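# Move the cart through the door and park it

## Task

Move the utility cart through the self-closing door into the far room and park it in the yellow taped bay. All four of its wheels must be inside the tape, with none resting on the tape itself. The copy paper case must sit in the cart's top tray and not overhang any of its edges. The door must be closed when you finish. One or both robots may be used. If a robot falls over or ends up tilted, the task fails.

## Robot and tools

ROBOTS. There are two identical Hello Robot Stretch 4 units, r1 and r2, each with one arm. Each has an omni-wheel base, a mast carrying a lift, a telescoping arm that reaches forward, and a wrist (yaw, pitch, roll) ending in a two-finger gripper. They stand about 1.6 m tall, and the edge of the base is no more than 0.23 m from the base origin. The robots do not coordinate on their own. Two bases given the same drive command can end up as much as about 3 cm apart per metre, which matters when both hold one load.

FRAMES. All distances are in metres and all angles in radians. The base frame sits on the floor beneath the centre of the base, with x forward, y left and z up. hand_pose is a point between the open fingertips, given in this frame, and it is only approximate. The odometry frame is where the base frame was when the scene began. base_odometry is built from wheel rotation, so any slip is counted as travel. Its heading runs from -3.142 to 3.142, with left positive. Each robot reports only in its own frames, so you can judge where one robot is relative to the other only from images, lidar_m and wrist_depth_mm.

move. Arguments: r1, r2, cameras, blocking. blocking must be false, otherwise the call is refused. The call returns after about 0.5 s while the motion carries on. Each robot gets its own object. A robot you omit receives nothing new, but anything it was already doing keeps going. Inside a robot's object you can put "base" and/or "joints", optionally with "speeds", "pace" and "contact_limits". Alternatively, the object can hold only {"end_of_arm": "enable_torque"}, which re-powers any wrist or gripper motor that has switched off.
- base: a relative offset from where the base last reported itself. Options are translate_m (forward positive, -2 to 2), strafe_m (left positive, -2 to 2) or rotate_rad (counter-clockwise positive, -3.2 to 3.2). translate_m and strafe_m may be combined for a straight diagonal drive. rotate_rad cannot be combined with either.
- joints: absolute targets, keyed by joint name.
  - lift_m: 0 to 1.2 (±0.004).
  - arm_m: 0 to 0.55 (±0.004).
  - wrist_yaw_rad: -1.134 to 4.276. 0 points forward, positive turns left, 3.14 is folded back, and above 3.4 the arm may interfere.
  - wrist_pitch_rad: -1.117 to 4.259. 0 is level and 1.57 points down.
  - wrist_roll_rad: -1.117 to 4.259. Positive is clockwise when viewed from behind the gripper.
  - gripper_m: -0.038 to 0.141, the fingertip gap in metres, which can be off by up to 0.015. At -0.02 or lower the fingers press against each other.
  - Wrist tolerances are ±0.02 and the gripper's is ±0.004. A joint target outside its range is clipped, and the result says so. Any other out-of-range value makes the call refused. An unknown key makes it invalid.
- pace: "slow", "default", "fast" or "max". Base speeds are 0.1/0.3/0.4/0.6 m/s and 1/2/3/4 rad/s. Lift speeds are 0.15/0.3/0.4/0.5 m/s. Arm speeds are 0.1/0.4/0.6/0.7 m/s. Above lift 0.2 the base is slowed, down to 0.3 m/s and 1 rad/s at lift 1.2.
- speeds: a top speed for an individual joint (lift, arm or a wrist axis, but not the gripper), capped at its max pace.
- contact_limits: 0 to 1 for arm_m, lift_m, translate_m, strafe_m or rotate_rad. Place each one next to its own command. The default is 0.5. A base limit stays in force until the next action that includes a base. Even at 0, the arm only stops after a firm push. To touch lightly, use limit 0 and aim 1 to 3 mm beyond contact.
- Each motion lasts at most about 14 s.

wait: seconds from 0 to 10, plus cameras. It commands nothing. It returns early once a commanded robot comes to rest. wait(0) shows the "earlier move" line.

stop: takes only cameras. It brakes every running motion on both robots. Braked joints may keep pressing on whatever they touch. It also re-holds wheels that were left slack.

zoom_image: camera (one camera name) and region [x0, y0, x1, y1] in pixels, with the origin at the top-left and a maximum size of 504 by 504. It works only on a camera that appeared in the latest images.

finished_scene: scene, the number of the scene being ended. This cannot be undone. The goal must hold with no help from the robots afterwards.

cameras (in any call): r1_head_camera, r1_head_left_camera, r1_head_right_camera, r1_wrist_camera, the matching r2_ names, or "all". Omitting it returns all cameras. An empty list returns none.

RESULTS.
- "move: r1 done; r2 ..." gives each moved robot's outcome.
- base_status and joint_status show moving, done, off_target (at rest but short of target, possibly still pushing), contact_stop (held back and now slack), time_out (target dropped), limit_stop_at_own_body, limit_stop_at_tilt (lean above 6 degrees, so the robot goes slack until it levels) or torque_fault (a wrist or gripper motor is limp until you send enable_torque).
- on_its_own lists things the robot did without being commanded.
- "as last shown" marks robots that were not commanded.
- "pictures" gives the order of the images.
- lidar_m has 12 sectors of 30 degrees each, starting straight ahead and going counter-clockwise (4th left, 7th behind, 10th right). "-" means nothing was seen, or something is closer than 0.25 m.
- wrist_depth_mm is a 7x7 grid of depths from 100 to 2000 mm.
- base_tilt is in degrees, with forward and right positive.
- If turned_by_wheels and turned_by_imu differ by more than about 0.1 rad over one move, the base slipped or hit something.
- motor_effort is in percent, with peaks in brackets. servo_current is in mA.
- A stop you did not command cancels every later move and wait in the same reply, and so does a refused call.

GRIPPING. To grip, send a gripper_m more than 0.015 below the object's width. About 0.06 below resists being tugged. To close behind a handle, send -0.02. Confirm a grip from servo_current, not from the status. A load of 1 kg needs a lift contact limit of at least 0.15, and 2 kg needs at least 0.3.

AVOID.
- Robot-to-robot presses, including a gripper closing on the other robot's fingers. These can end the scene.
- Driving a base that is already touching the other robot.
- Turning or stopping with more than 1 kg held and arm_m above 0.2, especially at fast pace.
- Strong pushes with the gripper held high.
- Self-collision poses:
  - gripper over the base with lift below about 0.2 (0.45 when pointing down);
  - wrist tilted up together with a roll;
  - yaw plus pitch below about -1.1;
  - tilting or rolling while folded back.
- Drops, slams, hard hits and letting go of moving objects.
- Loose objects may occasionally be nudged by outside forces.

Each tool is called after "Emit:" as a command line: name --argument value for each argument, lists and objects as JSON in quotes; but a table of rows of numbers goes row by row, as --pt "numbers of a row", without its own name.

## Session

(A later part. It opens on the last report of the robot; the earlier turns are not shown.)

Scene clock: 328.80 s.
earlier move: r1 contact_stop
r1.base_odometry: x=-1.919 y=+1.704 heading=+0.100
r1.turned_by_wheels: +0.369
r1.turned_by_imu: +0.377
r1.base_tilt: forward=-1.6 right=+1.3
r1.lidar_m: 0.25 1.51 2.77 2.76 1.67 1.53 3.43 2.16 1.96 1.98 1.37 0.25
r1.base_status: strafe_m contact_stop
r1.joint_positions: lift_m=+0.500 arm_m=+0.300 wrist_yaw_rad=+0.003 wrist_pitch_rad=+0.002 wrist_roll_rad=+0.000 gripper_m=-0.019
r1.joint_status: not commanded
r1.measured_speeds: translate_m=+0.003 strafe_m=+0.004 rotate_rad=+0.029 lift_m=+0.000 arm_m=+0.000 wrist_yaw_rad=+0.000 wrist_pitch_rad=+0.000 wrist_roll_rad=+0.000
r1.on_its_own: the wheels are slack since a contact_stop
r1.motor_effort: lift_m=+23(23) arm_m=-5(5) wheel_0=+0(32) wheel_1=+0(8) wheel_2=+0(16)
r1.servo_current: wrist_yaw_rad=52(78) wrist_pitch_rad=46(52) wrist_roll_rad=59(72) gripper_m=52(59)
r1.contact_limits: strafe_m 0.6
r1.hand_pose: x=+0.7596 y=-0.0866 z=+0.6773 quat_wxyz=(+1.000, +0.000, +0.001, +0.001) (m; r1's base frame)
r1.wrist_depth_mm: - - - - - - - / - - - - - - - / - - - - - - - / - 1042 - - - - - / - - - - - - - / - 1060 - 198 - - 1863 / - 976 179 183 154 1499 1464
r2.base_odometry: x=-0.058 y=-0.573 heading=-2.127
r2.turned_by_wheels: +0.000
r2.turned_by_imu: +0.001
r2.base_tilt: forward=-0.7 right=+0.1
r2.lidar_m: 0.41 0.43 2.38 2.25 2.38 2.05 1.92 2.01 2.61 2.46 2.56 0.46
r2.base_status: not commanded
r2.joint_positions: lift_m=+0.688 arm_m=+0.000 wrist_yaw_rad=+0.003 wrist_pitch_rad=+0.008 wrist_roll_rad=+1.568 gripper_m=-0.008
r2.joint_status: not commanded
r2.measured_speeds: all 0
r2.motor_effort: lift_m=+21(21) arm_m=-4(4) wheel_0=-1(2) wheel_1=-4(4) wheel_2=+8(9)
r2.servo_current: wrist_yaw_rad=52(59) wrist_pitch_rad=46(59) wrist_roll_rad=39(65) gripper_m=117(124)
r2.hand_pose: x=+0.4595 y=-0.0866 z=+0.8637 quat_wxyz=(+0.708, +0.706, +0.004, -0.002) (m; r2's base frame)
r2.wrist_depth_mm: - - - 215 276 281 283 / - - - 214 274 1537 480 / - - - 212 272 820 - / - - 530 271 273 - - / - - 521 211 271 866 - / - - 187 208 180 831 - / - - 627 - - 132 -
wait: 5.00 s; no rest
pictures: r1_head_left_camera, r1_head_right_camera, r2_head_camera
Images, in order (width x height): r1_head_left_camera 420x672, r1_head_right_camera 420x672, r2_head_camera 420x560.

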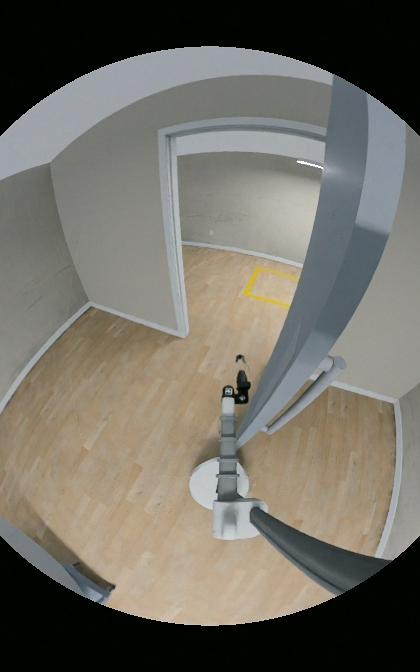

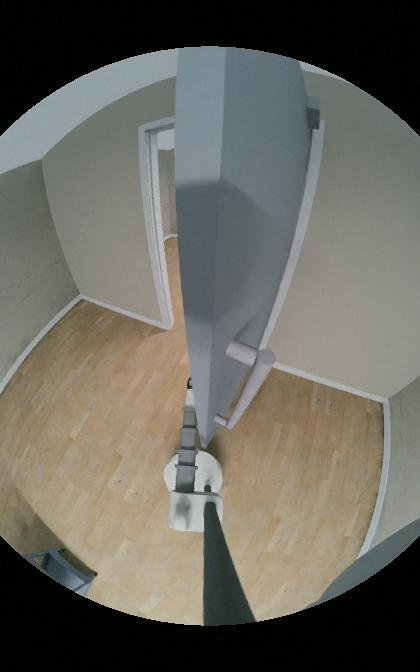

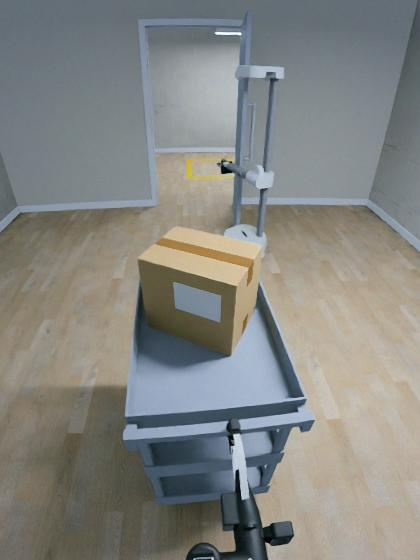

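Emit:
move --r1 '{"base":{"rotate_rad":-0.1},"pace":"slow","contact_limits":{"rotate_rad":0.7}}' --blocking false --cameras '[]'

Emit:
wait --seconds 2 --cameras '["r1_head_right_camera","r2_head_camera","r2_head_right_camera"]'

Emit:
zoom_image --camera "r2_head_camera" --region '[110, 0, 310, 260]'

Scene clock: 336.97 s.
earlier move: r1 contact_stop
move: r1 moving
r1.base_odometry: x=-1.917 y=+1.711 heading=+0.047
r1.turned_by_wheels: -0.053
r1.turned_by_imu: -0.053
r1.base_tilt: forward=-1.6 right=+1.3
r1.lidar_m: 0.27 1.52 2.73 2.76 3.35 1.52 3.66 2.24 1.97 1.98 1.39 0.25
r1.base_status: earlier strafe_m contact_stop (by the wheels' count: -0.161 of -0.220); rotate_rad moving
r1.joint_positions: lift_m=+0.500 arm_m=+0.300 wrist_yaw_rad=+0.003 wrist_pitch_rad=+0.002 wrist_roll_rad=+0.000 gripper_m=-0.019
r1.joint_status: not commanded
r1.measured_speeds: translate_m=+0.000 strafe_m=+0.000 rotate_rad=-0.145 lift_m=+0.000 arm_m=+0.000 wrist_yaw_rad=+0.000 wrist_pitch_rad=+0.000 wrist_roll_rad=+0.000
r1.motor_effort: lift_m=+23(23) arm_m=-4(5) wheel_0=+10(16) wheel_1=+3(6) wheel_2=+2(9)
r1.servo_current: wrist_yaw_rad=52(65) wrist_pitch_rad=39(46) wrist_roll_rad=39(65) gripper_m=59(59)
r1.contact_limits: rotate_rad 0.7
r1.hand_pose: x=+0.7596 y=-0.0866 z=+0.6773 quat_wxyz=(+1.000, +0.000, +0.001, +0.001) (m; r1's base frame)
r1.wrist_depth_mm: - - - - - - 319 / 946 - - - - - 329 / - - - - - - 387 / - - - - - - 397 / - - - - - - 399 / - - - 198 - - 399 / - 976 179 183 154 615 397
r2: as last shown
r2.lidar_m: 0.41 0.43 2.37 2.23 2.33 2.03 1.93 1.99 2.57 2.47 2.58 0.47
r2.motor_effort: lift_m=+21(21) arm_m=-4(4) wheel_0=-2(2) wheel_1=-4(4) wheel_2=+8(8)
r2.servo_current: wrist_yaw_rad=39(65) wrist_pitch_rad=46(59) wrist_roll_rad=46(59) gripper_m=117(117)
r2.wrist_depth_mm: - - - 215 276 283 283 / - - - 213 274 1576 484 / - - - 213 272 831 - / - - 525 272 271 - - / - - 517 211 271 878 - / - - 187 208 180 831 - / - - 621 - - 133 -
pictures: none
No camera images: "cameras" was empty.

Scene clock: 337.40 s.
earlier move: r1 done
r1.base_odometry: x=-1.917 y=+1.711 heading=+0.039
r1.turned_by_wheels: -0.008
r1.turned_by_imu: -0.008
r1.base_tilt: forward=-1.6 right=+1.3
r1.lidar_m: 0.25 1.54 2.69 2.77 3.30 1.51 3.69 2.25 1.97 1.98 1.40 0.25
r1.base_status: done
r1.joint_positions: lift_m=+0.500 arm_m=+0.300 wrist_yaw_rad=+0.002 wrist_pitch_rad=+0.002 wrist_roll_rad=+0.000 gripper_m=-0.019
r1.joint_status: not commanded
r1.measured_speeds: all 0
r1.motor_effort: lift_m=+23(23) arm_m=-4(5) wheel_0=+9(16) wheel_1=+2(6) wheel_2=+4(9)
r1.servo_current: wrist_yaw_rad=33(65) wrist_pitch_rad=39(46) wrist_roll_rad=52(65) gripper_m=52(59)
r1.contact_limits: rotate_rad 0.7
r1.hand_pose: x=+0.7595 y=-0.0867 z=+0.6773 quat_wxyz=(+1.000, +0.000, +0.001, +0.001) (m; r1's base frame)
r1.wrist_depth_mm: - - - - - - 276 / 946 - - - - - 281 / 946 - - - - - 287 / 946 - - - - - 291 / 946 - - - - - 258 / 946 - - 198 - - 293 / - 1499 179 183 154 410 290
r2.base_odometry: x=-0.058 y=-0.573 heading=-2.127
r2.turned_by_wheels: +0.000
r2.turned_by_imu: +0.000
r2.base_tilt: forward=-0.7 right=+0.1
r2.lidar_m: 0.39 0.44 2.40 2.24 2.38 2.02 1.94 1.99 2.59 2.47 2.55 0.46
r2.base_status: not commanded
r2.joint_positions: lift_m=+0.688 arm_m=+0.000 wrist_yaw_rad=+0.003 wrist_pitch_rad=+0.008 wrist_roll_rad=+1.568 gripper_m=-0.008
r2.joint_status: not commanded
r2.measured_speeds: all 0
r2.motor_effort: lift_m=+21(21) arm_m=-4(4) wheel_0=-1(2) wheel_1=-4(4) wheel_2=+8(8)
r2.servo_current: wrist_yaw_rad=46(65) wrist_pitch_rad=46(59) wrist_roll_rad=39(59) gripper_m=117(124)
r2.hand_pose: x=+0.4595 y=-0.0866 z=+0.8637 quat_wxyz=(+0.708, +0.706, +0.004, -0.002) (m; r2's base frame)
r2.wrist_depth_mm: - - - 214 276 283 283 / - - - 213 274 1537 484 / - - - 212 273 820 - / - - 525 271 272 - - / - - 517 211 271 878 - / - - 187 208 181 831 - / - - 627 - - 133 -
wait: 0.43 of 2 s (r1 has come to rest)
pictures: r1_head_right_camera, r2_head_camera, r2_head_right_camera
Images, in order (width x height): r1_head_right_camera 420x672, r2_head_camera 420x560, r2_head_right_camera 420x672.

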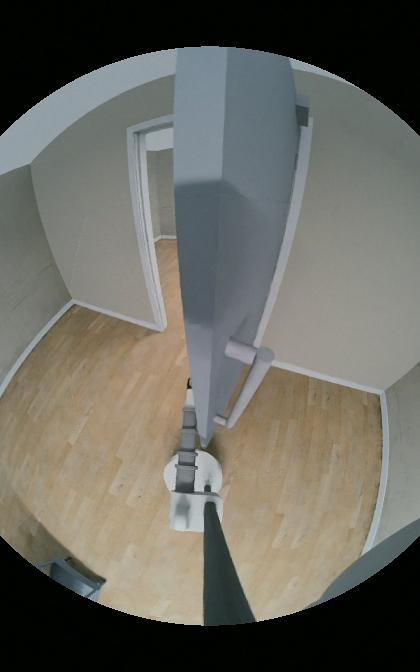

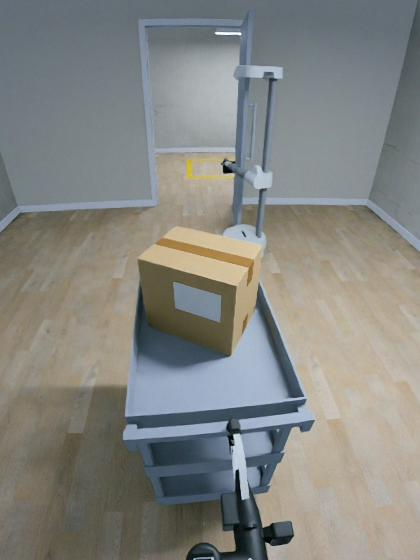

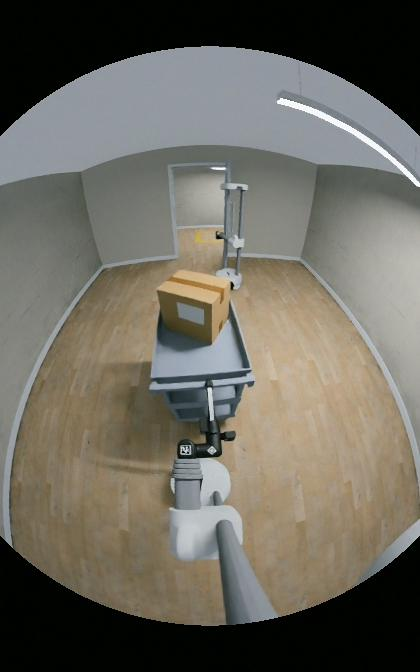

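Scaled by 1.938 from the camera's 420x560 image, which has a finer 1200x1600 frame.

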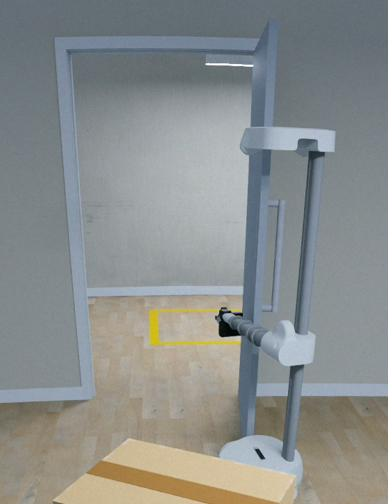

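Emit:
move --r2 '{"base":{"translate_m":0.5,"strafe_m":0.12},"pace":"slow"}' --blocking false --cameras '[]'

Emit:
wait --seconds 8 --cameras '["r1_head_right_camera","r2_head_camera","r2_head_right_camera"]'

Scene clock: 359.97 s.
move: r2 moving
r1: as last shown
r1.turned_by_wheels: +0.000
r1.turned_by_imu: +0.000
r1.base_tilt: forward=-1.6 right=+1.2
r1.lidar_m: 0.25 1.52 2.71 2.75 3.32 1.49 3.74 2.27 1.98 1.98 1.40 0.26
r1.motor_effort: lift_m=+23(23) arm_m=-4(4) wheel_0=+9(9) wheel_1=+2(3) wheel_2=+4(4)
r1.servo_current: wrist_yaw_rad=39(59) wrist_pitch_rad=39(46) wrist_roll_rad=52(59) gripper_m=52(59)
r1.contact_limits: rotate_rad 0.7
r1.wrist_depth_mm: - - - - - - 277 / 946 - - - - - 279 / 976 - - - - - 287 / 946 - - - - - 290 / 960 - - - - - 257 / 960 - - 198 - - 294 / - 1537 179 183 154 413 291
r2.base_odometry: x=-0.061 y=-0.585 heading=-2.127
r2.turned_by_wheels: +0.000
r2.turned_by_imu: +0.001
r2.base_tilt: forward=-0.7 right=+0.1
r2.lidar_m: 0.43 0.45 2.38 2.25 2.36 2.04 1.94 2.03 2.56 2.46 2.57 0.46
r2.base_status: translate_m moving; strafe_m moving
r2.joint_positions: lift_m=+0.688 arm_m=+0.000 wrist_yaw_rad=+0.003 wrist_pitch_rad=+0.008 wrist_roll_rad=+1.568 gripper_m=-0.009
r2.joint_status: not commanded
r2.measured_speeds: translate_m=+0.049 strafe_m=+0.011 rotate_rad=+0.002 lift_m=+0.000 arm_m=+0.000 wrist_yaw_rad=+0.000 wrist_pitch_rad=+0.000 wrist_roll_rad=+0.000
r2.motor_effort: lift_m=+21(21) arm_m=-4(4) wheel_0=+6(9) wheel_1=+6(8) wheel_2=-11(11)
r2.servo_current: wrist_yaw_rad=46(52) wrist_pitch_rad=52(59) wrist_roll_rad=46(52) gripper_m=117(124)
r2.hand_pose: x=+0.4595 y=-0.0866 z=+0.8637 quat_wxyz=(+0.708, +0.706, +0.004, -0.002) (m; r2's base frame)
r2.wrist_depth_mm: - - - 214 276 282 283 / - - - 213 273 1661 480 / - - - 213 273 831 - / - - 530 211 270 - - / - - 521 211 271 866 - / - - 186 208 181 831 - / - - 634 - - 133 -
pictures: none
No camera images: "cameras" was empty.

Scene clock: 365.87 s.
earlier move: r2 done
r1.base_odometry: x=-1.917 y=+1.711 heading=+0.039
r1.turned_by_wheels: +0.000
r1.turned_by_imu: +0.000
r1.base_tilt: forward=-1.6 right=+1.2
r1.lidar_m: 0.25 1.53 2.70 2.76 1.13 1.06 3.71 2.27 1.98 1.97 1.39 0.25
r1.base_status: not commanded
r1.joint_positions: lift_m=+0.500 arm_m=+0.300 wrist_yaw_rad=+0.002 wrist_pitch_rad=+0.002 wrist_roll_rad=+0.000 gripper_m=-0.019
r1.joint_status: not commanded
r1.measured_speeds: all 0
r1.motor_effort: lift_m=+23(23) arm_m=-4(4) wheel_0=+9(10) wheel_1=+2(3) wheel_2=+4(4)
r1.servo_current: wrist_yaw_rad=52(78) wrist_pitch_rad=39(52) wrist_roll_rad=65(65) gripper_m=46(65)
r1.contact_limits: rotate_rad 0.7
r1.hand_pose: x=+0.7595 y=-0.0867 z=+0.6773 quat_wxyz=(+1.000, +0.000, +0.001, +0.001) (m; r1's base frame)
r1.wrist_depth_mm: - - - - - - 276 / 960 - - - - - 279 / 960 - - - - - 285 / 946 - - - - - 291 / 960 - - - - - 257 / 976 - - 199 - - 293 / - 1499 179 184 154 413 291
r2.base_odometry: x=-0.220 y=-1.061 heading=-2.127
r2.turned_by_wheels: +0.000
r2.turned_by_imu: +0.002
r2.base_tilt: forward=-0.6 right=+0.0
r2.lidar_m: 0.46 0.51 2.27 2.16 2.24 2.55 2.43 2.51 2.68 2.59 2.68 0.45
r2.base_status: done
r2.joint_positions: lift_m=+0.688 arm_m=+0.000 wrist_yaw_rad=-0.001 wrist_pitch_rad=+0.008 wrist_roll_rad=+1.568 gripper_m=-0.009
r2.joint_status: not commanded
r2.measured_speeds: all 0
r2.motor_effort: lift_m=+21(21) arm_m=-4(4) wheel_0=+6(10) wheel_1=+6(9) wheel_2=-6(13)
r2.servo_current: wrist_yaw_rad=33(65) wrist_pitch_rad=52(59) wrist_roll_rad=59(59) gripper_m=104(124)
r2.hand_pose: x=+0.4592 y=-0.0877 z=+0.8637 quat_wxyz=(+0.708, +0.706, +0.002, -0.003) (m; r2's base frame)
r2.wrist_depth_mm: - - - 181 236 1464 492 / - - - 185 243 820 - / - - 517 191 249 842 - / - - 504 196 257 831 - / - - 580 203 265 - - / - - 186 206 181 - - / - - - - - 1618 -
wait: 5.90 of 8 s (r2 has come to rest)
pictures: r1_head_right_camera, r2_head_camera, r2_head_right_camera
Images, in order (width x height): r1_head_right_camera 420x672, r2_head_camera 420x560, r2_head_right_camera 420x672.

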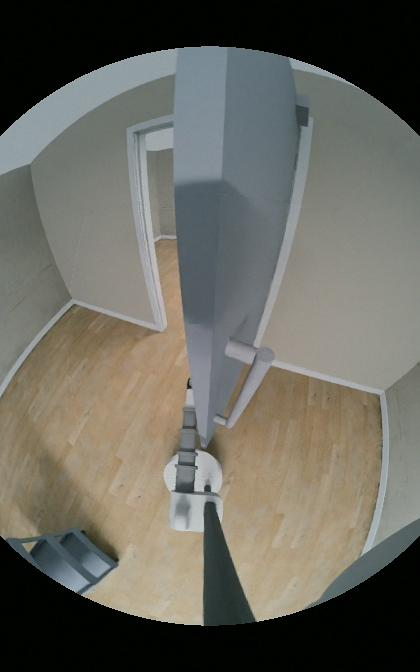

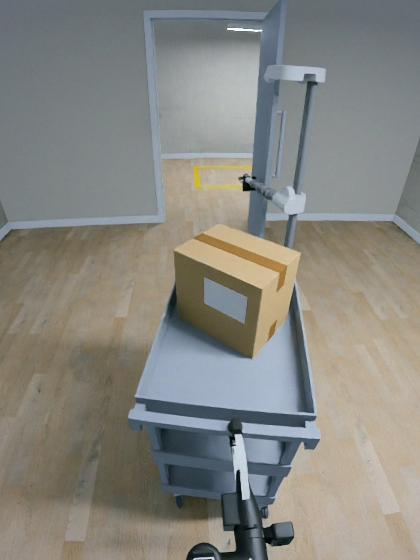

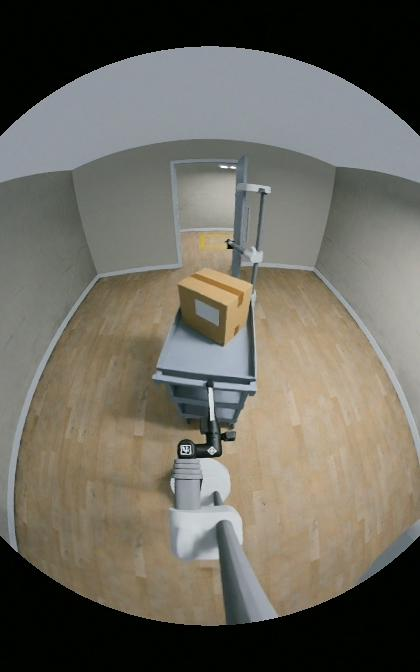

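Emit:
move --r2 '{"base":{"translate_m":-0.35,"strafe_m":0.2},"pace":"slow"}' --blocking false --cameras '[]'

Emit:
wait --seconds 7 --cameras '[]'

Emit:
move --r2 '{"base":{"translate_m":-0.6},"pace":"slow"}' --blocking false --cameras '[]'

Emit:
wait --seconds 8 --cameras '["r2_head_camera","r2_head_right_camera","r2_head_left_camera"]'

Scene clock: 398.90 s.
move: r2 moving
r1: as last shown
r1.lidar_m: 0.25 1.52 2.67 2.77 1.15 1.07 3.70 2.25 1.97 1.99 1.39 0.25
r1.motor_effort: lift_m=+23(23) arm_m=-4(4) wheel_0=+9(9) wheel_1=+2(2) wheel_2=+4(4)
r1.servo_current: wrist_yaw_rad=33(59) wrist_pitch_rad=46(46) wrist_roll_rad=39(65) gripper_m=52(59)
r1.contact_limits: rotate_rad 0.7
r1.wrist_depth_mm: - - - - - - 276 / 946 - - - - - 279 / 946 - - - - - 287 / 946 - - - - - 291 / 946 - - - - - 256 / 946 - - 198 - - 294 / - 1537 179 182 154 415 293
r2.base_odometry: x=-0.207 y=-1.054 heading=-2.127
r2.turned_by_wheels: +0.000
r2.turned_by_imu: +0.000
r2.base_tilt: forward=-0.7 right=+0.1
r2.lidar_m: 0.43 0.49 2.27 2.15 2.22 2.56 2.42 2.53 2.69 2.56 2.68 0.44
r2.base_status: translate_m moving; strafe_m moving
r2.joint_positions: lift_m=+0.688 arm_m=+0.000 wrist_yaw_rad=-0.001 wrist_pitch_rad=+0.008 wrist_roll_rad=+1.568 gripper_m=-0.009
r2.joint_status: not commanded
r2.measured_speeds: translate_m=-0.049 strafe_m=+0.028 rotate_rad=-0.002 lift_m=+0.000 arm_m=+0.000 wrist_yaw_rad=+0.000 wrist_pitch_rad=+0.000 wrist_roll_rad=+0.000
r2.motor_effort: lift_m=+21(21) arm_m=-4(4) wheel_0=-10(12) wheel_1=+2(4) wheel_2=+9(11)
r2.servo_current: wrist_yaw_rad=46(52) wrist_pitch_rad=52(52) wrist_roll_rad=59(59) gripper_m=104(104)
r2.hand_pose: x=+0.4592 y=-0.0877 z=+0.8637 quat_wxyz=(+0.708, +0.706, +0.002, -0.003) (m; r2's base frame)
r2.wrist_depth_mm: - - - 182 238 1464 1098 / - - - 187 245 831 - / - - 525 193 251 842 - / - - 504 198 258 831 - / - - 574 204 266 - - / - - 187 206 182 - - / - - - - - 1618 -
pictures: none
No camera images: "cameras" was empty.

Scene clock: 403.60 s.
earlier move: r2 done
r1.base_odometry: x=-1.917 y=+1.711 heading=+0.039
r1.turned_by_wheels: +0.000
r1.turned_by_imu: +0.000
r1.base_tilt: forward=-1.6 right=+1.2
r1.lidar_m: 0.25 1.52 2.68 2.77 1.48 1.47 3.69 2.24 1.97 1.97 1.40 0.25
r1.base_status: not commanded
r1.joint_positions: lift_m=+0.500 arm_m=+0.300 wrist_yaw_rad=+0.002 wrist_pitch_rad=+0.002 wrist_roll_rad=+0.000 gripper_m=-0.019
r1.joint_status: not commanded
r1.measured_speeds: all 0
r1.motor_effort: lift_m=+23(23) arm_m=-4(4) wheel_0=+9(10) wheel_1=+2(3) wheel_2=+4(4)
r1.servo_current: wrist_yaw_rad=46(65) wrist_pitch_rad=46(52) wrist_roll_rad=39(65) gripper_m=59(65)
r1.contact_limits: rotate_rad 0.7
r1.hand_pose: x=+0.7595 y=-0.0867 z=+0.6773 quat_wxyz=(+1.000, +0.000, +0.001, +0.001) (m; r1's base frame)
r1.wrist_depth_mm: - - - - - - 276 / 960 - - - - - 281 / 946 - - - - - 286 / 946 - - - - - 291 / 946 - - - - - 256 / 946 - - 198 - - 294 / - 1537 179 184 154 413 293
r2.base_odometry: x=+0.135 y=-0.869 heading=-2.126
r2.turned_by_wheels: +0.000
r2.turned_by_imu: +0.001
r2.base_tilt: forward=-0.6 right=+0.1
r2.lidar_m: 0.47 0.54 2.04 1.92 2.01 2.18 2.08 2.17 2.91 2.76 2.90 0.43
r2.base_status: done
r2.joint_positions: lift_m=+0.688 arm_m=+0.000 wrist_yaw_rad=+0.001 wrist_pitch_rad=+0.008 wrist_roll_rad=+1.568 gripper_m=-0.009
r2.joint_status: not commanded
r2.measured_speeds: all 0
r2.motor_effort: lift_m=+21(21) arm_m=-4(4) wheel_0=-3(12) wheel_1=-4(5) wheel_2=+7(12)
r2.servo_current: wrist_yaw_rad=46(59) wrist_pitch_rad=46(59) wrist_roll_rad=59(59) gripper_m=104(117)
r2.hand_pose: x=+0.4594 y=-0.0871 z=+0.8637 quat_wxyz=(+0.708, +0.706, +0.003, -0.002) (m; r2's base frame)
r2.wrist_depth_mm: - - - 163 216 750 - / - - 525 172 227 - - / - - 473 181 239 842 - / - - 544 191 253 - - / - - 668 203 264 - - / - - 188 207 182 1756 - / - - - - - 1618 492
wait: 4.70 of 7 s (r2 has come to rest)
pictures: none
No camera images: "cameras" was empty.

Scene clock: 404.10 s.
move: r2 moving
r1: as last shown
r1.base_tilt: forward=-1.6 right=+1.3
r1.lidar_m: 0.25 1.54 2.70 2.76 1.51 1.46 3.73 2.21 1.95 1.98 1.41 0.25
r1.motor_effort: lift_m=+23(23) arm_m=-4(4) wheel_0=+9(9) wheel_1=+2(2) wheel_2=+4(4)
r1.servo_current: wrist_yaw_rad=33(65) wrist_pitch_rad=39(46) wrist_roll_rad=39(72) gripper_m=59(59)
r1.contact_limits: rotate_rad 0.7
r1.wrist_depth_mm: - - - - - - 276 / 960 - - - - - 281 / 960 - - - - - 285 / 946 - - - - - 291 / 931 - - - - - 257 / 960 - - 198 - - 296 / - 1499 179 184 154 413 291
r2.base_odometry: x=+0.142 y=-0.859 heading=-2.126
r2.turned_by_wheels: +0.000
r2.turned_by_imu: +0.000
r2.base_tilt: forward=-0.6 right=+0.1
r2.lidar_m: 0.48 0.55 2.07 1.93 2.00 2.16 2.07 2.15 2.92 2.78 2.87 0.43
r2.base_status: translate_m moving
r2.joint_positions: lift_m=+0.688 arm_m=+0.000 wrist_yaw_rad=+0.002 wrist_pitch_rad=+0.008 wrist_roll_rad=+1.568 gripper_m=-0.009
r2.joint_status: not commanded
r2.measured_speeds: translate_m=-0.050 strafe_m=+0.000 rotate_rad=-0.002 lift_m=+0.000 arm_m=+0.000 wrist_yaw_rad=+0.000 wrist_pitch_rad=+0.000 wrist_roll_rad=+0.000
r2.motor_effort: lift_m=+21(21) arm_m=-4(4) wheel_0=-5(7) wheel_1=-9(9) wheel_2=+13(14)
r2.servo_current: wrist_yaw_rad=52(59) wrist_pitch_rad=52(59) wrist_roll_rad=52(59) gripper_m=98(111)
r2.hand_pose: x=+0.4594 y=-0.0870 z=+0.8637 quat_wxyz=(+0.708, +0.706, +0.003, -0.002) (m; r2's base frame)
r2.wrist_depth_mm: - - - 163 217 741 - / - - 530 173 227 - - / - - 473 182 239 854 - / - - 544 192 253 - - / - - 661 203 264 - - / - - 187 206 181 1863 - / - - - - - 1576 492
pictures: none
No camera images: "cameras" was empty.

Scene clock: 410.87 s.
earlier move: r2 done
r1.base_odometry: x=-1.917 y=+1.711 heading=+0.039
r1.turned_by_wheels: +0.000
r1.turned_by_imu: +0.000
r1.base_tilt: forward=-1.6 right=+1.3
r1.lidar_m: 0.25 1.53 2.71 2.78 2.27 2.03 3.73 2.24 1.98 1.97 1.40 0.26
r1.base_status: not commanded
r1.joint_positions: lift_m=+0.500 arm_m=+0.300 wrist_yaw_rad=+0.002 wrist_pitch_rad=+0.002 wrist_roll_rad=+0.000 gripper_m=-0.019
r1.joint_status: not commanded
r1.measured_speeds: all 0
r1.motor_effort: lift_m=+23(23) arm_m=-4(4) wheel_0=+9(10) wheel_1=+2(2) wheel_2=+4(4)
r1.servo_current: wrist_yaw_rad=59(72) wrist_pitch_rad=46(52) wrist_roll_rad=39(72) gripper_m=59(59)
r1.contact_limits: rotate_rad 0.7
r1.hand_pose: x=+0.7595 y=-0.0867 z=+0.6773 quat_wxyz=(+1.000, +0.000, +0.001, +0.001) (m; r1's base frame)
r1.wrist_depth_mm: - - - - - - 276 / 960 - - - - - 281 / 946 - - - - - 286 / 946 - - - - - 291 / 946 - - - - - 257 / 960 - - 199 - - 294 / - 1499 179 183 154 415 291
r2.base_odometry: x=+0.451 y=-0.360 heading=-2.127
r2.turned_by_wheels: +0.000
r2.turned_by_imu: +0.002
r2.base_tilt: forward=-0.7 right=+0.1
r2.lidar_m: 0.41 0.43 2.01 1.91 2.03 1.55 1.49 1.53 2.08 2.77 2.90 0.48
r2.base_status: done
r2.joint_positions: lift_m=+0.688 arm_m=+0.000 wrist_yaw_rad=+0.003 wrist_pitch_rad=+0.008 wrist_roll_rad=+1.568 gripper_m=-0.009
r2.joint_status: not commanded
r2.measured_speeds: all 0
r2.motor_effort: lift_m=+21(21) arm_m=-4(4) wheel_0=-3(8) wheel_1=-3(9) wheel_2=+6(14)
r2.servo_current: wrist_yaw_rad=46(65) wrist_pitch_rad=52(59) wrist_roll_rad=52(65) gripper_m=104(111)
r2.hand_pose: x=+0.4595 y=-0.0866 z=+0.8637 quat_wxyz=(+0.708, +0.706, +0.004, -0.002) (m; r2's base frame)
r2.wrist_depth_mm: - - - 226 291 1366 1042 / - - - 223 285 1464 433 / - - - 278 281 1708 - / - - 574 273 276 - - / - - 508 212 271 866 - / - - 186 207 181 831 - / - - 580 - 265 133 -
wait: 6.77 of 8 s (r2 has come to rest)
pictures: r2_head_camera, r2_head_left_camera, r2_head_right_camera
Images, in order (width x height): r2_head_camera 420x560, r2_head_left_camera 420x672, r2_head_right_camera 420x672.

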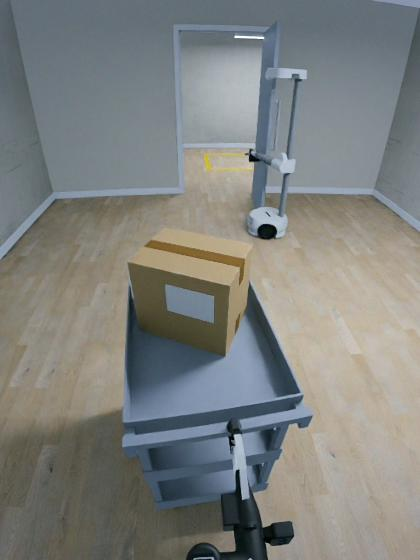

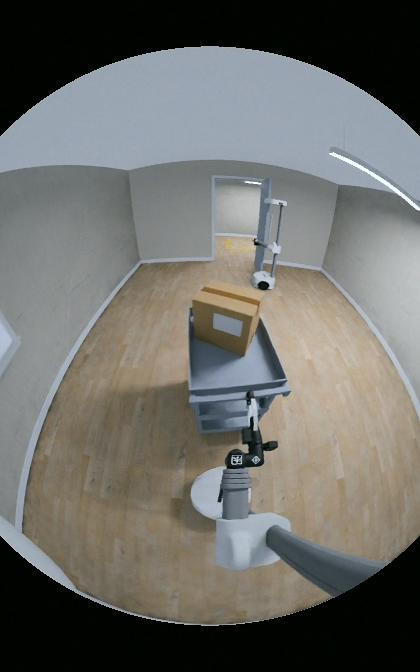

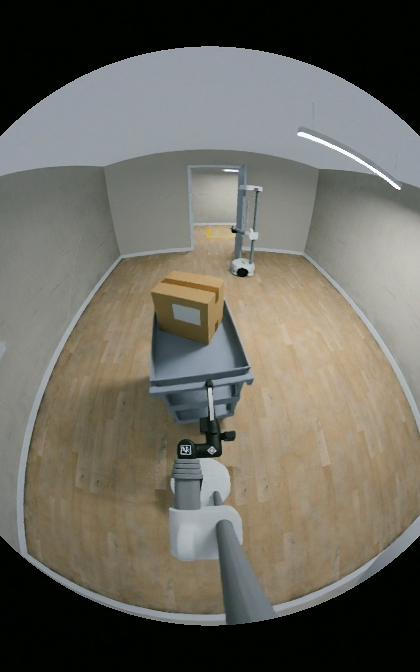

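Emit:
move --r2 '{"base":{"translate_m":0.6,"strafe_m":0.09},"pace":"slow"}' --blocking false --cameras '[]'

Emit:
wait --seconds 8 --cameras '["r2_head_camera","r2_head_right_camera"]'

Scene clock: 417.60 s.
move: r2 moving
r1: as last shown
r1.base_tilt: forward=-1.6 right=+1.2
r1.lidar_m: 0.25 1.53 2.68 2.78 2.25 2.02 3.71 2.26 1.98 1.97 1.39 0.25
r1.motor_effort: lift_m=+23(23) arm_m=-4(4) wheel_0=+9(9) wheel_1=+2(2) wheel_2=+3(4)
r1.servo_current: wrist_yaw_rad=52(59) wrist_pitch_rad=46(52) wrist_roll_rad=52(65) gripper_m=52(59)
r1.contact_limits: rotate_rad 0.7
r1.wrist_depth_mm: - - - - - - 276 / 946 - - - - - 281 / 946 - - - - - 286 / 960 - - - - - 291 / 931 - - - - - 258 / 960 - - 199 - - 294 / - 1537 179 183 154 415 291
r2.base_odometry: x=+0.446 y=-0.371 heading=-2.126
r2.turned_by_wheels: +0.000
r2.turned_by_imu: +0.001
r2.base_tilt: forward=-0.7 right=+0.1
r2.lidar_m: 0.40 0.42 2.04 1.92 2.05 1.58 1.50 1.55 2.13 2.79 2.92 0.48
r2.base_status: translate_m moving; strafe_m moving
r2.joint_positions: lift_m=+0.688 arm_m=+0.000 wrist_yaw_rad=+0.003 wrist_pitch_rad=+0.008 wrist_roll_rad=+1.568 gripper_m=-0.009
r2.joint_status: not commanded
r2.measured_speeds: translate_m=+0.048 strafe_m=+0.007 rotate_rad=+0.000 lift_m=+0.000 arm_m=+0.000 wrist_yaw_rad=+0.000 wrist_pitch_rad=+0.000 wrist_roll_rad=+0.000
r2.motor_effort: lift_m=+21(21) arm_m=-4(4) wheel_0=+6(8) wheel_1=+7(8) wheel_2=-10(11)
r2.servo_current: wrist_yaw_rad=46(59) wrist_pitch_rad=52(52) wrist_roll_rad=46(59) gripper_m=104(111)
r2.hand_pose: x=+0.4595 y=-0.0866 z=+0.8637 quat_wxyz=(+0.708, +0.706, +0.004, -0.002) (m; r2's base frame)
r2.wrist_depth_mm: - - - 226 293 1366 1042 / - - - 222 285 1464 430 / - - - 218 279 1576 - / - - 574 274 274 - - / - - 504 212 271 866 - / - - 186 207 180 831 - / - - 585 - 264 133 -
pictures: none
No camera images: "cameras" was empty.

Scene clock: 424.43 s.
earlier move: r2 done
r1.base_odometry: x=-1.917 y=+1.711 heading=+0.039
r1.turned_by_wheels: +0.000
r1.turned_by_imu: +0.000
r1.base_tilt: forward=-1.6 right=+1.3
r1.lidar_m: 0.25 1.53 2.70 2.77 1.51 1.52 3.69 2.25 1.98 1.97 1.42 0.25
r1.base_status: not commanded
r1.joint_positions: lift_m=+0.500 arm_m=+0.300 wrist_yaw_rad=+0.002 wrist_pitch_rad=+0.002 wrist_roll_rad=+0.000 gripper_m=-0.019
r1.joint_status: not commanded
r1.measured_speeds: all 0
r1.motor_effort: lift_m=+23(23) arm_m=-3(4) wheel_0=+8(10) wheel_1=+2(3) wheel_2=+4(4)
r1.servo_current: wrist_yaw_rad=52(72) wrist_pitch_rad=46(52) wrist_roll_rad=59(72) gripper_m=52(65)
r1.contact_limits: rotate_rad 0.7
r1.hand_pose: x=+0.7595 y=-0.0867 z=+0.6773 quat_wxyz=(+1.000, +0.000, +0.001, +0.001) (m; r1's base frame)
r1.wrist_depth_mm: - - - - - - 277 / 960 - - - - - 279 / 960 - - - - - 286 / 946 - - - - - 291 / 946 - - - - - 256 / 960 - - 199 - - 294 / - 1537 179 183 154 413 293
r2.base_odometry: x=+0.211 y=-0.916 heading=-2.126
r2.turned_by_wheels: +0.000
r2.turned_by_imu: +0.002
r2.base_tilt: forward=-0.6 right=+0.1
r2.lidar_m: 0.41 0.44 1.96 1.84 1.94 2.15 2.09 2.18 2.94 2.86 2.96 0.48
r2.base_status: done
r2.joint_positions: lift_m=+0.688 arm_m=+0.000 wrist_yaw_rad=+0.000 wrist_pitch_rad=+0.008 wrist_roll_rad=+1.568 gripper_m=-0.009
r2.joint_status: not commanded
r2.measured_speeds: all 0
r2.motor_effort: lift_m=+21(21) arm_m=-4(4) wheel_0=+5(12) wheel_1=+6(8) wheel_2=-6(13)
r2.servo_current: wrist_yaw_rad=46(59) wrist_pitch_rad=52(59) wrist_roll_rad=46(65) gripper_m=98(111)
r2.hand_pose: x=+0.4593 y=-0.0875 z=+0.8637 quat_wxyz=(+0.708, +0.706, +0.003, -0.003) (m; r2's base frame)
r2.wrist_depth_mm: - - - 217 286 285 1042 / - - - 216 277 1576 1098 / - - - 213 274 854 - / - - 554 212 271 - - / - - 504 208 268 866 - / - - 186 205 180 831 - / - - 597 - 263 133 -
wait: 6.83 of 8 s (r2 has come to rest)
pictures: r2_head_camera, r2_head_right_camera
Images, in order (width x height): r2_head_camera 420x560, r2_head_right_camera 420x672.

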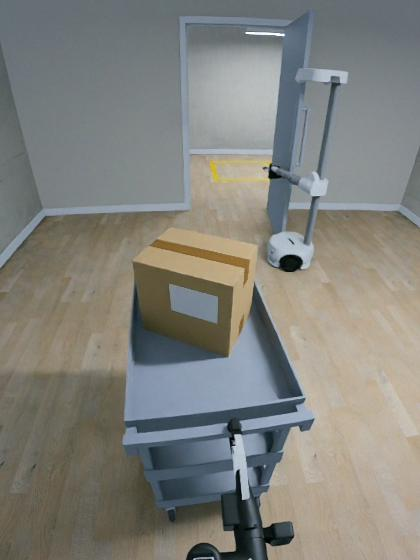

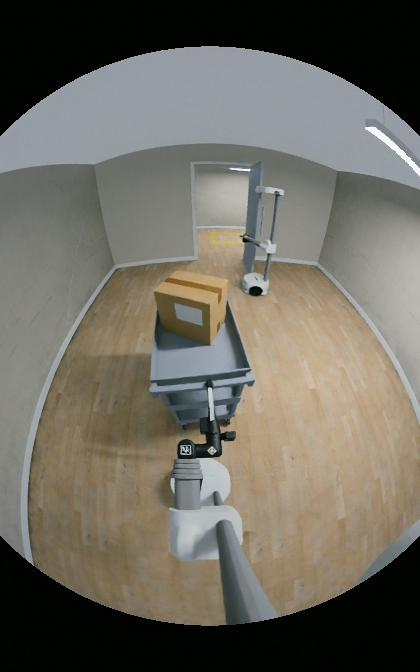

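Emit:
move --r2 '{"base":{"translate_m":0.4,"strafe_m":0.09},"pace":"slow"}' --blocking false --cameras '[]'

Emit:
wait --seconds 6 --cameras '[]'

Emit:
move --r2 '{"base":{"translate_m":0.3,"strafe_m":-0.03},"pace":"slow"}' --blocking false --cameras '[]'

Emit:
wait --seconds 5 --cameras '["r2_head_camera","r2_head_right_camera","r1_head_left_camera"]'

Scene clock: 435.50 s.
move: r2 moving
r1: as last shown
r1.base_tilt: forward=-1.6 right=+1.2
r1.lidar_m: 0.25 1.54 2.70 2.77 1.52 1.49 3.70 2.23 1.96 1.99 1.40 0.25
r1.motor_effort: lift_m=+23(23) arm_m=-4(4) wheel_0=+9(9) wheel_1=+2(2) wheel_2=+4(4)
r1.servo_current: wrist_yaw_rad=59(65) wrist_pitch_rad=46(46) wrist_roll_rad=59(59) gripper_m=59(59)
r1.contact_limits: rotate_rad 0.7
r1.wrist_depth_mm: - - - - - - 277 / 946 - - - - - 279 / 931 - - - - - 286 / 931 - - - - - 291 / 946 - - - - - 258 / 946 - - 198 - - 293 / - 1537 179 184 154 410 293
r2.base_odometry: x=+0.207 y=-0.929 heading=-2.126
r2.turned_by_wheels: +0.000
r2.turned_by_imu: +0.001
r2.base_tilt: forward=-0.7 right=+0.1
r2.lidar_m: 0.42 0.41 1.95 1.84 1.89 2.19 2.09 2.18 2.94 2.87 2.97 0.46
r2.base_status: translate_m moving; strafe_m moving
r2.joint_positions: lift_m=+0.688 arm_m=+0.000 wrist_yaw_rad=+0.000 wrist_pitch_rad=+0.008 wrist_roll_rad=+1.568 gripper_m=-0.009
r2.joint_status: not commanded
r2.measured_speeds: translate_m=+0.048 strafe_m=+0.012 rotate_rad=-0.001 lift_m=+0.000 arm_m=+0.000 wrist_yaw_rad=+0.000 wrist_pitch_rad=+0.000 wrist_roll_rad=+0.000
r2.motor_effort: lift_m=+21(21) arm_m=-4(4) wheel_0=+8(8) wheel_1=+7(8) wheel_2=-10(12)
r2.servo_current: wrist_yaw_rad=46(52) wrist_pitch_rad=52(52) wrist_roll_rad=46(59) gripper_m=104(104)
r2.hand_pose: x=+0.4593 y=-0.0875 z=+0.8637 quat_wxyz=(+0.708, +0.706, +0.003, -0.003) (m; r2's base frame)
r2.wrist_depth_mm: - - - 218 286 287 1042 / - - - 216 277 1576 1118 / - - - 213 274 1576 - / - - 559 211 271 - - / - - 500 209 266 866 - / - - 186 205 181 831 - / - - 597 - 262 133 -
pictures: none
No camera images: "cameras" was empty.

Scene clock: 440.37 s.
earlier move: r2 done
r1.base_odometry: x=-1.917 y=+1.711 heading=+0.039
r1.turned_by_wheels: +0.000
r1.turned_by_imu: +0.000
r1.base_tilt: forward=-1.6 right=+1.2
r1.lidar_m: 0.25 1.53 2.73 2.77 1.24 1.59 3.71 2.23 1.96 1.97 1.38 0.25
r1.base_status: not commanded
r1.joint_positions: lift_m=+0.500 arm_m=+0.300 wrist_yaw_rad=+0.002 wrist_pitch_rad=+0.002 wrist_roll_rad=+0.000 gripper_m=-0.019
r1.joint_status: not commanded
r1.measured_speeds: all 0
r1.motor_effort: lift_m=+23(23) arm_m=-4(4) wheel_0=+9(10) wheel_1=+2(3) wheel_2=+4(4)
r1.servo_current: wrist_yaw_rad=33(72) wrist_pitch_rad=52(52) wrist_roll_rad=33(72) gripper_m=52(65)
r1.contact_limits: rotate_rad 0.7
r1.hand_pose: x=+0.7595 y=-0.0867 z=+0.6773 quat_wxyz=(+1.000, +0.000, +0.001, +0.001) (m; r1's base frame)
r1.wrist_depth_mm: - - - - - - 274 / 960 - - - - - 281 / 946 - - - - - 286 / 931 - - - - - 291 / 946 - - - - - 258 / 946 - - 199 - - 294 / - 1499 179 183 154 413 291
r2.base_odometry: x=+0.077 y=-1.304 heading=-2.126
r2.turned_by_wheels: +0.000
r2.turned_by_imu: +0.000
r2.base_tilt: forward=-0.7 right=+0.0
r2.lidar_m: 0.37 0.40 1.88 1.79 1.82 2.51 2.50 2.57 3.09 2.96 3.04 0.48
r2.base_status: done
r2.joint_positions: lift_m=+0.688 arm_m=+0.000 wrist_yaw_rad=-0.001 wrist_pitch_rad=+0.008 wrist_roll_rad=+1.568 gripper_m=-0.009
r2.joint_status: not commanded
r2.measured_speeds: all 0
r2.motor_effort: lift_m=+21(21) arm_m=-3(4) wheel_0=+2(11) wheel_1=+6(10) wheel_2=-6(13)
r2.servo_current: wrist_yaw_rad=46(65) wrist_pitch_rad=46(59) wrist_roll_rad=52(59) gripper_m=98(111)
r2.hand_pose: x=+0.4592 y=-0.0876 z=+0.8637 quat_wxyz=(+0.708, +0.706, +0.003, -0.003) (m; r2's base frame)
r2.wrist_depth_mm: - - - 238 306 1430 1078 / - - - 291 297 324 324 / - - - 282 286 1708 - / - - 654 276 277 831 - / - - 500 211 268 854 - / - - 186 204 181 831 - / - - 559 - - - -
wait: 4.87 of 6 s (r2 has come to rest)
pictures: none
No camera images: "cameras" was empty.

Scene clock: 440.87 s.
move: r2 moving
r1: as last shown
r1.lidar_m: 0.25 1.52 2.70 2.79 1.23 1.58 3.72 2.23 1.95 1.99 1.40 0.26
r1.motor_effort: lift_m=+23(23) arm_m=-4(4) wheel_0=+9(9) wheel_1=+2(2) wheel_2=+4(4)
r1.servo_current: wrist_yaw_rad=46(52) wrist_pitch_rad=46(52) wrist_roll_rad=52(65) gripper_m=59(59)
r1.contact_limits: rotate_rad 0.7
r1.wrist_depth_mm: - - - - - - 276 / 946 - - - - - 279 / 960 - - - - - 286 / 931 - - - - - 290 / 960 - - - - - 257 / 946 - - 198 - - 293 / - 1537 179 183 154 413 293
r2.base_odometry: x=+0.070 y=-1.314 heading=-2.126
r2.turned_by_wheels: +0.000
r2.turned_by_imu: +0.000
r2.base_tilt: forward=-0.7 right=+0.0
r2.lidar_m: 0.40 0.39 1.88 1.78 1.82 2.54 2.48 2.62 3.07 2.96 3.08 0.47
r2.base_status: translate_m moving; strafe_m moving
r2.joint_positions: lift_m=+0.688 arm_m=+0.000 wrist_yaw_rad=-0.001 wrist_pitch_rad=+0.008 wrist_roll_rad=+1.568 gripper_m=-0.009
r2.joint_status: not commanded
r2.measured_speeds: translate_m=+0.049 strafe_m=-0.005 rotate_rad=+0.002 lift_m=+0.000 arm_m=+0.000 wrist_yaw_rad=+0.000 wrist_pitch_rad=+0.000 wrist_roll_rad=+0.000
r2.motor_effort: lift_m=+21(21) arm_m=-4(4) wheel_0=+8(9) wheel_1=+7(7) wheel_2=-11(12)
r2.servo_current: wrist_yaw_rad=46(59) wrist_pitch_rad=46(59) wrist_roll_rad=39(52) gripper_m=104(111)
r2.hand_pose: x=+0.4592 y=-0.0876 z=+0.8637 quat_wxyz=(+0.708, +0.706, +0.003, -0.003) (m; r2's base frame)
r2.wrist_depth_mm: - - - 239 1708 1464 1098 / - - - 291 297 324 320 / - - - 282 287 1708 - / - - 661 276 277 820 - / - - 500 211 268 854 - / - - 186 204 180 831 - / - - 559 - - - -
pictures: none
No camera images: "cameras" was empty.

Scene clock: 444.67 s.
earlier move: r2 done
r1.base_odometry: x=-1.917 y=+1.711 heading=+0.039
r1.turned_by_wheels: +0.000
r1.turned_by_imu: +0.000
r1.base_tilt: forward=-1.6 right=+1.3
r1.lidar_m: 0.25 1.52 2.70 1.37 1.11 1.71 3.71 2.23 1.99 2.00 1.39 0.26
r1.base_status: not commanded
r1.joint_positions: lift_m=+0.500 arm_m=+0.300 wrist_yaw_rad=+0.002 wrist_pitch_rad=+0.002 wrist_roll_rad=+0.000 gripper_m=-0.019
r1.joint_status: not commanded
r1.measured_speeds: all 0
r1.motor_effort: lift_m=+23(23) arm_m=-4(4) wheel_0=+9(10) wheel_1=+2(3) wheel_2=+4(4)
r1.servo_current: wrist_yaw_rad=33(78) wrist_pitch_rad=39(52) wrist_roll_rad=59(65) gripper_m=52(65)
r1.contact_limits: rotate_rad 0.7
r1.hand_pose: x=+0.7595 y=-0.0867 z=+0.6773 quat_wxyz=(+1.000, +0.000, +0.001, +0.001) (m; r1's base frame)
r1.wrist_depth_mm: - - - - - - 276 / 946 - - - - - 281 / 946 - - - - - 286 / 960 - - - - - 291 / 946 - - - - - 257 / 946 - - 199 - - 294 / - 1537 179 183 154 410 293
r2.base_odometry: x=-0.106 y=-1.543 heading=-2.126
r2.turned_by_wheels: +0.000
r2.turned_by_imu: +0.002
r2.base_tilt: forward=-0.6 right=+0.1
r2.lidar_m: 0.35 0.36 1.92 1.81 1.86 2.58 2.78 2.88 3.06 2.90 3.03 0.47
r2.base_status: done
r2.joint_positions: lift_m=+0.688 arm_m=+0.000 wrist_yaw_rad=+0.000 wrist_pitch_rad=+0.008 wrist_roll_rad=+1.568 gripper_m=-0.009
r2.joint_status: not commanded
r2.measured_speeds: all 0
r2.motor_effort: lift_m=+21(21) arm_m=-4(4) wheel_0=+7(12) wheel_1=+4(8) wheel_2=-5(12)
r2.servo_current: wrist_yaw_rad=52(65) wrist_pitch_rad=52(59) wrist_roll_rad=26(59) gripper_m=111(117)
r2.hand_pose: x=+0.4593 y=-0.0874 z=+0.8637 quat_wxyz=(+0.708, +0.706, +0.003, -0.003) (m; r2's base frame)
r2.wrist_depth_mm: - - - 1537 - 1464 1160 / - - - 312 332 336 1060 / - - - 306 317 1576 480 / - - - 290 294 1708 - / - - 621 216 273 820 - / - - 188 202 180 831 - / - 500 496 - - 133 -
wait: 3.80 of 5 s (r2 has come to rest)
pictures: r1_head_left_camera, r2_head_camera, r2_head_right_camera
Images, in order (width x height): r1_head_left_camera 420x672, r2_head_camera 420x560, r2_head_right_camera 420x672.

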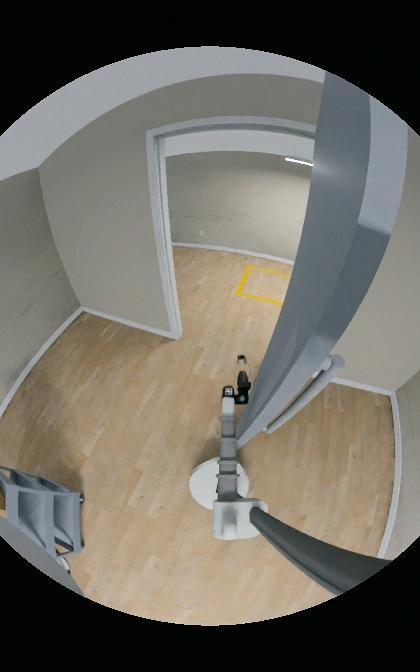

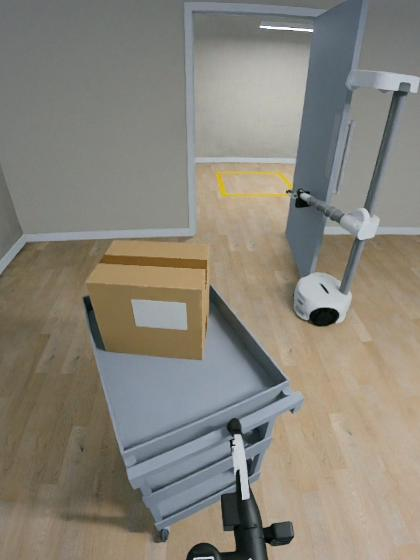

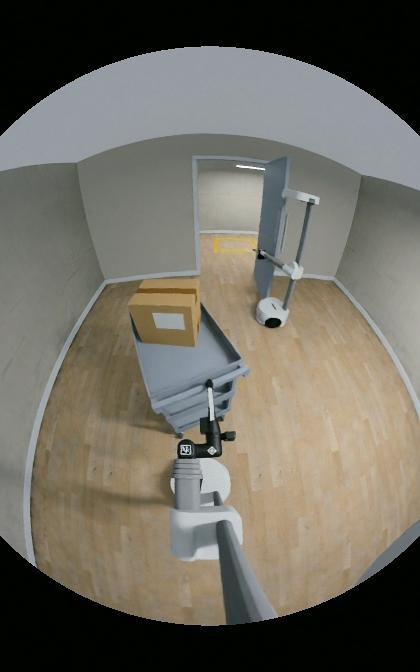

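Emit:
move --r2 '{"base":{"translate_m":-0.9},"speeds":{},"pace":"slow"}' --blocking false --cameras '[]'

Emit:
wait --seconds 10 --cameras '[]'

Emit:
move --r2 '{"base":{"strafe_m":-0.3},"pace":"slow"}' --blocking false --cameras '["r2_head_right_camera"]'

Emit:
wait --seconds 5 --cameras '["r2_head_right_camera","r2_wrist_camera","r2_head_camera"]'

r2: "speeds" must be an object that gives a speed for at least one key that is commanded beside it, as in {"wrist_pitch_rad": 1.82}; or leave "speeds" out
Scene clock: 477.10 s.
r1.base_odometry: x=-1.917 y=+1.711 heading=+0.039
r1.turned_by_wheels: +0.000
r1.turned_by_imu: +0.000
r1.base_tilt: forward=-1.5 right=+1.3
r1.lidar_m: 0.25 1.51 2.69 1.37 1.12 1.72 3.68 2.25 1.96 1.98 1.41 0.25
r1.base_status: not commanded
r1.joint_positions: lift_m=+0.500 arm_m=+0.300 wrist_yaw_rad=+0.002 wrist_pitch_rad=+0.002 wrist_roll_rad=+0.000 gripper_m=-0.019
r1.joint_status: not commanded
r1.measured_speeds: all 0
r1.motor_effort: lift_m=+23(23) arm_m=-4(4) wheel_0=+9(10) wheel_1=+2(3) wheel_2=+3(4)
r1.servo_current: wrist_yaw_rad=72(78) wrist_pitch_rad=46(52) wrist_roll_rad=59(65) gripper_m=52(65)
r1.contact_limits: rotate_rad 0.7
r1.hand_pose: x=+0.7595 y=-0.0867 z=+0.6773 quat_wxyz=(+1.000, +0.000, +0.001, +0.001) (m; r1's base frame)
r1.wrist_depth_mm: - - - - - - 276 / 946 - - - - - 282 / 960 - - - - - 285 / 946 - - - - - 291 / 960 - - - - - 257 / 946 - - 198 - - 293 / - 1576 179 184 154 415 291
r2.base_odometry: x=-0.106 y=-1.543 heading=-2.126
r2.turned_by_wheels: +0.000
r2.turned_by_imu: +0.000
r2.base_tilt: forward=-0.7 right=+0.1
r2.lidar_m: 0.36 0.33 1.90 1.81 1.88 2.57 2.78 2.91 3.08 2.91 3.03 0.48
r2.base_status: done
r2.joint_positions: lift_m=+0.688 arm_m=+0.000 wrist_yaw_rad=+0.000 wrist_pitch_rad=+0.008 wrist_roll_rad=+1.568 gripper_m=-0.009
r2.joint_status: not commanded
r2.measured_speeds: all 0
r2.motor_effort: lift_m=+21(21) arm_m=-4(4) wheel_0=+7(12) wheel_1=+4(8) wheel_2=-5(12)
r2.servo_current: wrist_yaw_rad=46(65) wrist_pitch_rad=52(59) wrist_roll_rad=52(59) gripper_m=104(117)
r2.hand_pose: x=+0.4593 y=-0.0874 z=+0.8637 quat_wxyz=(+0.708, +0.706, +0.003, -0.003) (m; r2's base frame)
r2.wrist_depth_mm: - - - 1499 - 1464 1138 / - - - 312 332 338 1060 / - - - 304 315 1576 480 / - - - 290 294 1708 - / - - 615 216 273 820 - / - - 188 202 180 842 - / - 500 496 - - 133 -
pictures: none

not run: a call was refused earlier in this reply.

not run: a call was refused earlier in this reply.

not run: a call was refused earlier in this reply.

Emit:
move --r2 '{"base":{"translate_m":-0.9},"pace":"slow"}' --blocking false --cameras '[]'

Emit:
wait --seconds 10 --cameras '["r2_head_camera","r2_wrist_camera"]'

Scene clock: 500.57 s.
move: r2 moving
r1.base_odometry: x=-1.917 y=+1.711 heading=+0.039
r1.turned_by_wheels: +0.000
r1.turned_by_imu: +0.000
r1.base_tilt: forward=-1.6 right=+1.3
r1.lidar_m: 0.25 1.51 2.68 1.44 1.10 1.72 3.73 2.22 1.97 1.98 1.38 0.25
r1.base_status: not commanded
r1.joint_positions: lift_m=+0.500 arm_m=+0.300 wrist_yaw_rad=+0.002 wrist_pitch_rad=+0.002 wrist_roll_rad=+0.000 gripper_m=-0.019
r1.joint_status: not commanded
r1.measured_speeds: all 0
r1.motor_effort: lift_m=+23(23) arm_m=-4(4) wheel_0=+8(9) wheel_1=+2(2) wheel_2=+4(4)
r1.servo_current: wrist_yaw_rad=52(65) wrist_pitch_rad=39(52) wrist_roll_rad=46(59) gripper_m=59(59)
r1.contact_limits: rotate_rad 0.7
r1.hand_pose: x=+0.7595 y=-0.0867 z=+0.6773 quat_wxyz=(+1.000, +0.000, +0.001, +0.001) (m; r1's base frame)
r1.wrist_depth_mm: - - - - - - 276 / 960 - - - - - 281 / 946 - - - - - 285 / 946 - - - - - 291 / 960 - - - - - 256 / 960 - - 199 - - 296 / - 1537 179 184 154 415 293
r2.base_odometry: x=-0.100 y=-1.532 heading=-2.125
r2.turned_by_wheels: +0.000
r2.turned_by_imu: +0.001
r2.base_tilt: forward=-0.6 right=+0.1
r2.lidar_m: 0.37 0.36 1.92 1.82 1.84 2.58 2.78 2.87 3.07 2.90 3.05 0.48
r2.base_status: translate_m moving
r2.joint_positions: lift_m=+0.688 arm_m=+0.000 wrist_yaw_rad=+0.001 wrist_pitch_rad=+0.008 wrist_roll_rad=+1.568 gripper_m=-0.009
r2.joint_status: not commanded
r2.measured_speeds: translate_m=-0.048 strafe_m=+0.000 rotate_rad=+0.002 lift_m=+0.000 arm_m=+0.000 wrist_yaw_rad=+0.000 wrist_pitch_rad=+0.000 wrist_roll_rad=+0.000
r2.motor_effort: lift_m=+21(21) arm_m=-4(4) wheel_0=-3(7) wheel_1=-6(7) wheel_2=+12(12)
r2.servo_current: wrist_yaw_rad=52(52) wrist_pitch_rad=52(52) wrist_roll_rad=52(59) gripper_m=104(111)
r2.hand_pose: x=+0.4594 y=-0.0871 z=+0.8637 quat_wxyz=(+0.708, +0.706, +0.003, -0.002) (m; r2's base frame)
r2.wrist_depth_mm: - - - 1576 - 1464 1182 / - - - 312 334 334 336 / - - - 303 310 1708 504 / - - - 286 291 1863 - / - - 603 215 272 831 - / - - 187 202 180 831 - / - - 496 - - 133 -
pictures: none
No camera images: "cameras" was empty.

Scene clock: 510.37 s.
earlier move: r2 done
r1.base_odometry: x=-1.917 y=+1.711 heading=+0.039
r1.turned_by_wheels: +0.000
r1.turned_by_imu: -0.001
r1.base_tilt: forward=-1.6 right=+1.2
r1.lidar_m: 0.25 1.52 2.72 2.76 1.75 1.70 3.72 2.22 1.96 1.97 1.40 0.25
r1.base_status: not commanded
r1.joint_positions: lift_m=+0.500 arm_m=+0.300 wrist_yaw_rad=+0.002 wrist_pitch_rad=+0.002 wrist_roll_rad=+0.000 gripper_m=-0.019
r1.joint_status: not commanded
r1.measured_speeds: all 0
r1.motor_effort: lift_m=+23(23) arm_m=-4(4) wheel_0=+9(10) wheel_1=+2(3) wheel_2=+4(4)
r1.servo_current: wrist_yaw_rad=59(72) wrist_pitch_rad=46(52) wrist_roll_rad=52(72) gripper_m=52(65)
r1.contact_limits: rotate_rad 0.7
r1.hand_pose: x=+0.7595 y=-0.0867 z=+0.6773 quat_wxyz=(+1.000, +0.000, +0.001, +0.001) (m; r1's base frame)
r1.wrist_depth_mm: - - - - - - 276 / 931 - - - - - 281 / 960 - - - - - 286 / 946 - - - - - 291 / 960 - - - - - 257 / 960 - - 198 - - 296 / - 1499 179 184 154 418 291
r2.base_odometry: x=+0.368 y=-0.778 heading=-2.126
r2.turned_by_wheels: +0.000
r2.turned_by_imu: +0.000
r2.base_tilt: forward=-0.7 right=+0.1
r2.lidar_m: 0.46 0.53 1.91 1.77 1.85 2.00 1.87 2.00 2.66 2.92 3.04 0.43
r2.base_status: done
r2.joint_positions: lift_m=+0.688 arm_m=+0.000 wrist_yaw_rad=+0.000 wrist_pitch_rad=+0.008 wrist_roll_rad=+1.568 gripper_m=-0.009
r2.joint_status: not commanded
r2.measured_speeds: all 0
r2.motor_effort: lift_m=+21(21) arm_m=-4(4) wheel_0=-4(12) wheel_1=-4(8) wheel_2=+6(14)
r2.servo_current: wrist_yaw_rad=46(65) wrist_pitch_rad=59(59) wrist_roll_rad=59(65) gripper_m=98(111)
r2.hand_pose: x=+0.4593 y=-0.0875 z=+0.8637 quat_wxyz=(+0.708, +0.706, +0.003, -0.003) (m; r2's base frame)
r2.wrist_depth_mm: - - - 174 227 1661 - / - - 580 180 236 820 - / - - 480 187 244 842 - / - - 521 194 255 - - / - - 609 204 264 - - / - - 187 206 181 - - / - - - - - 1576 496
wait: 9.80 of 10 s (r2 has come to rest)
pictures: r2_head_camera, r2_wrist_camera
Images, in order (width x height): r2_head_camera 420x560, r2_wrist_camera 616x392.

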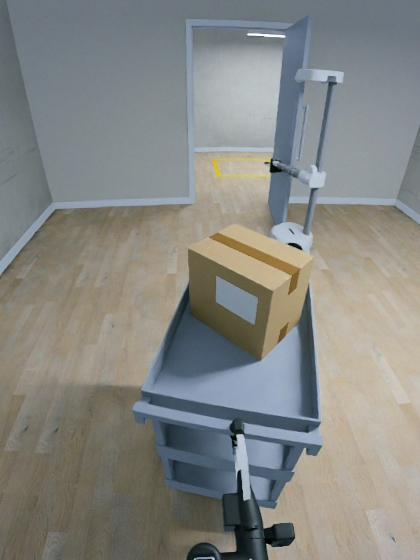

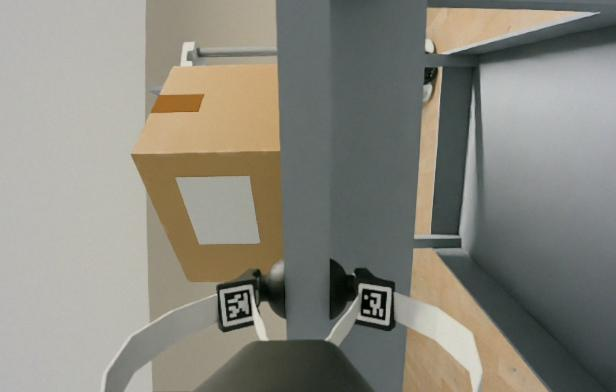

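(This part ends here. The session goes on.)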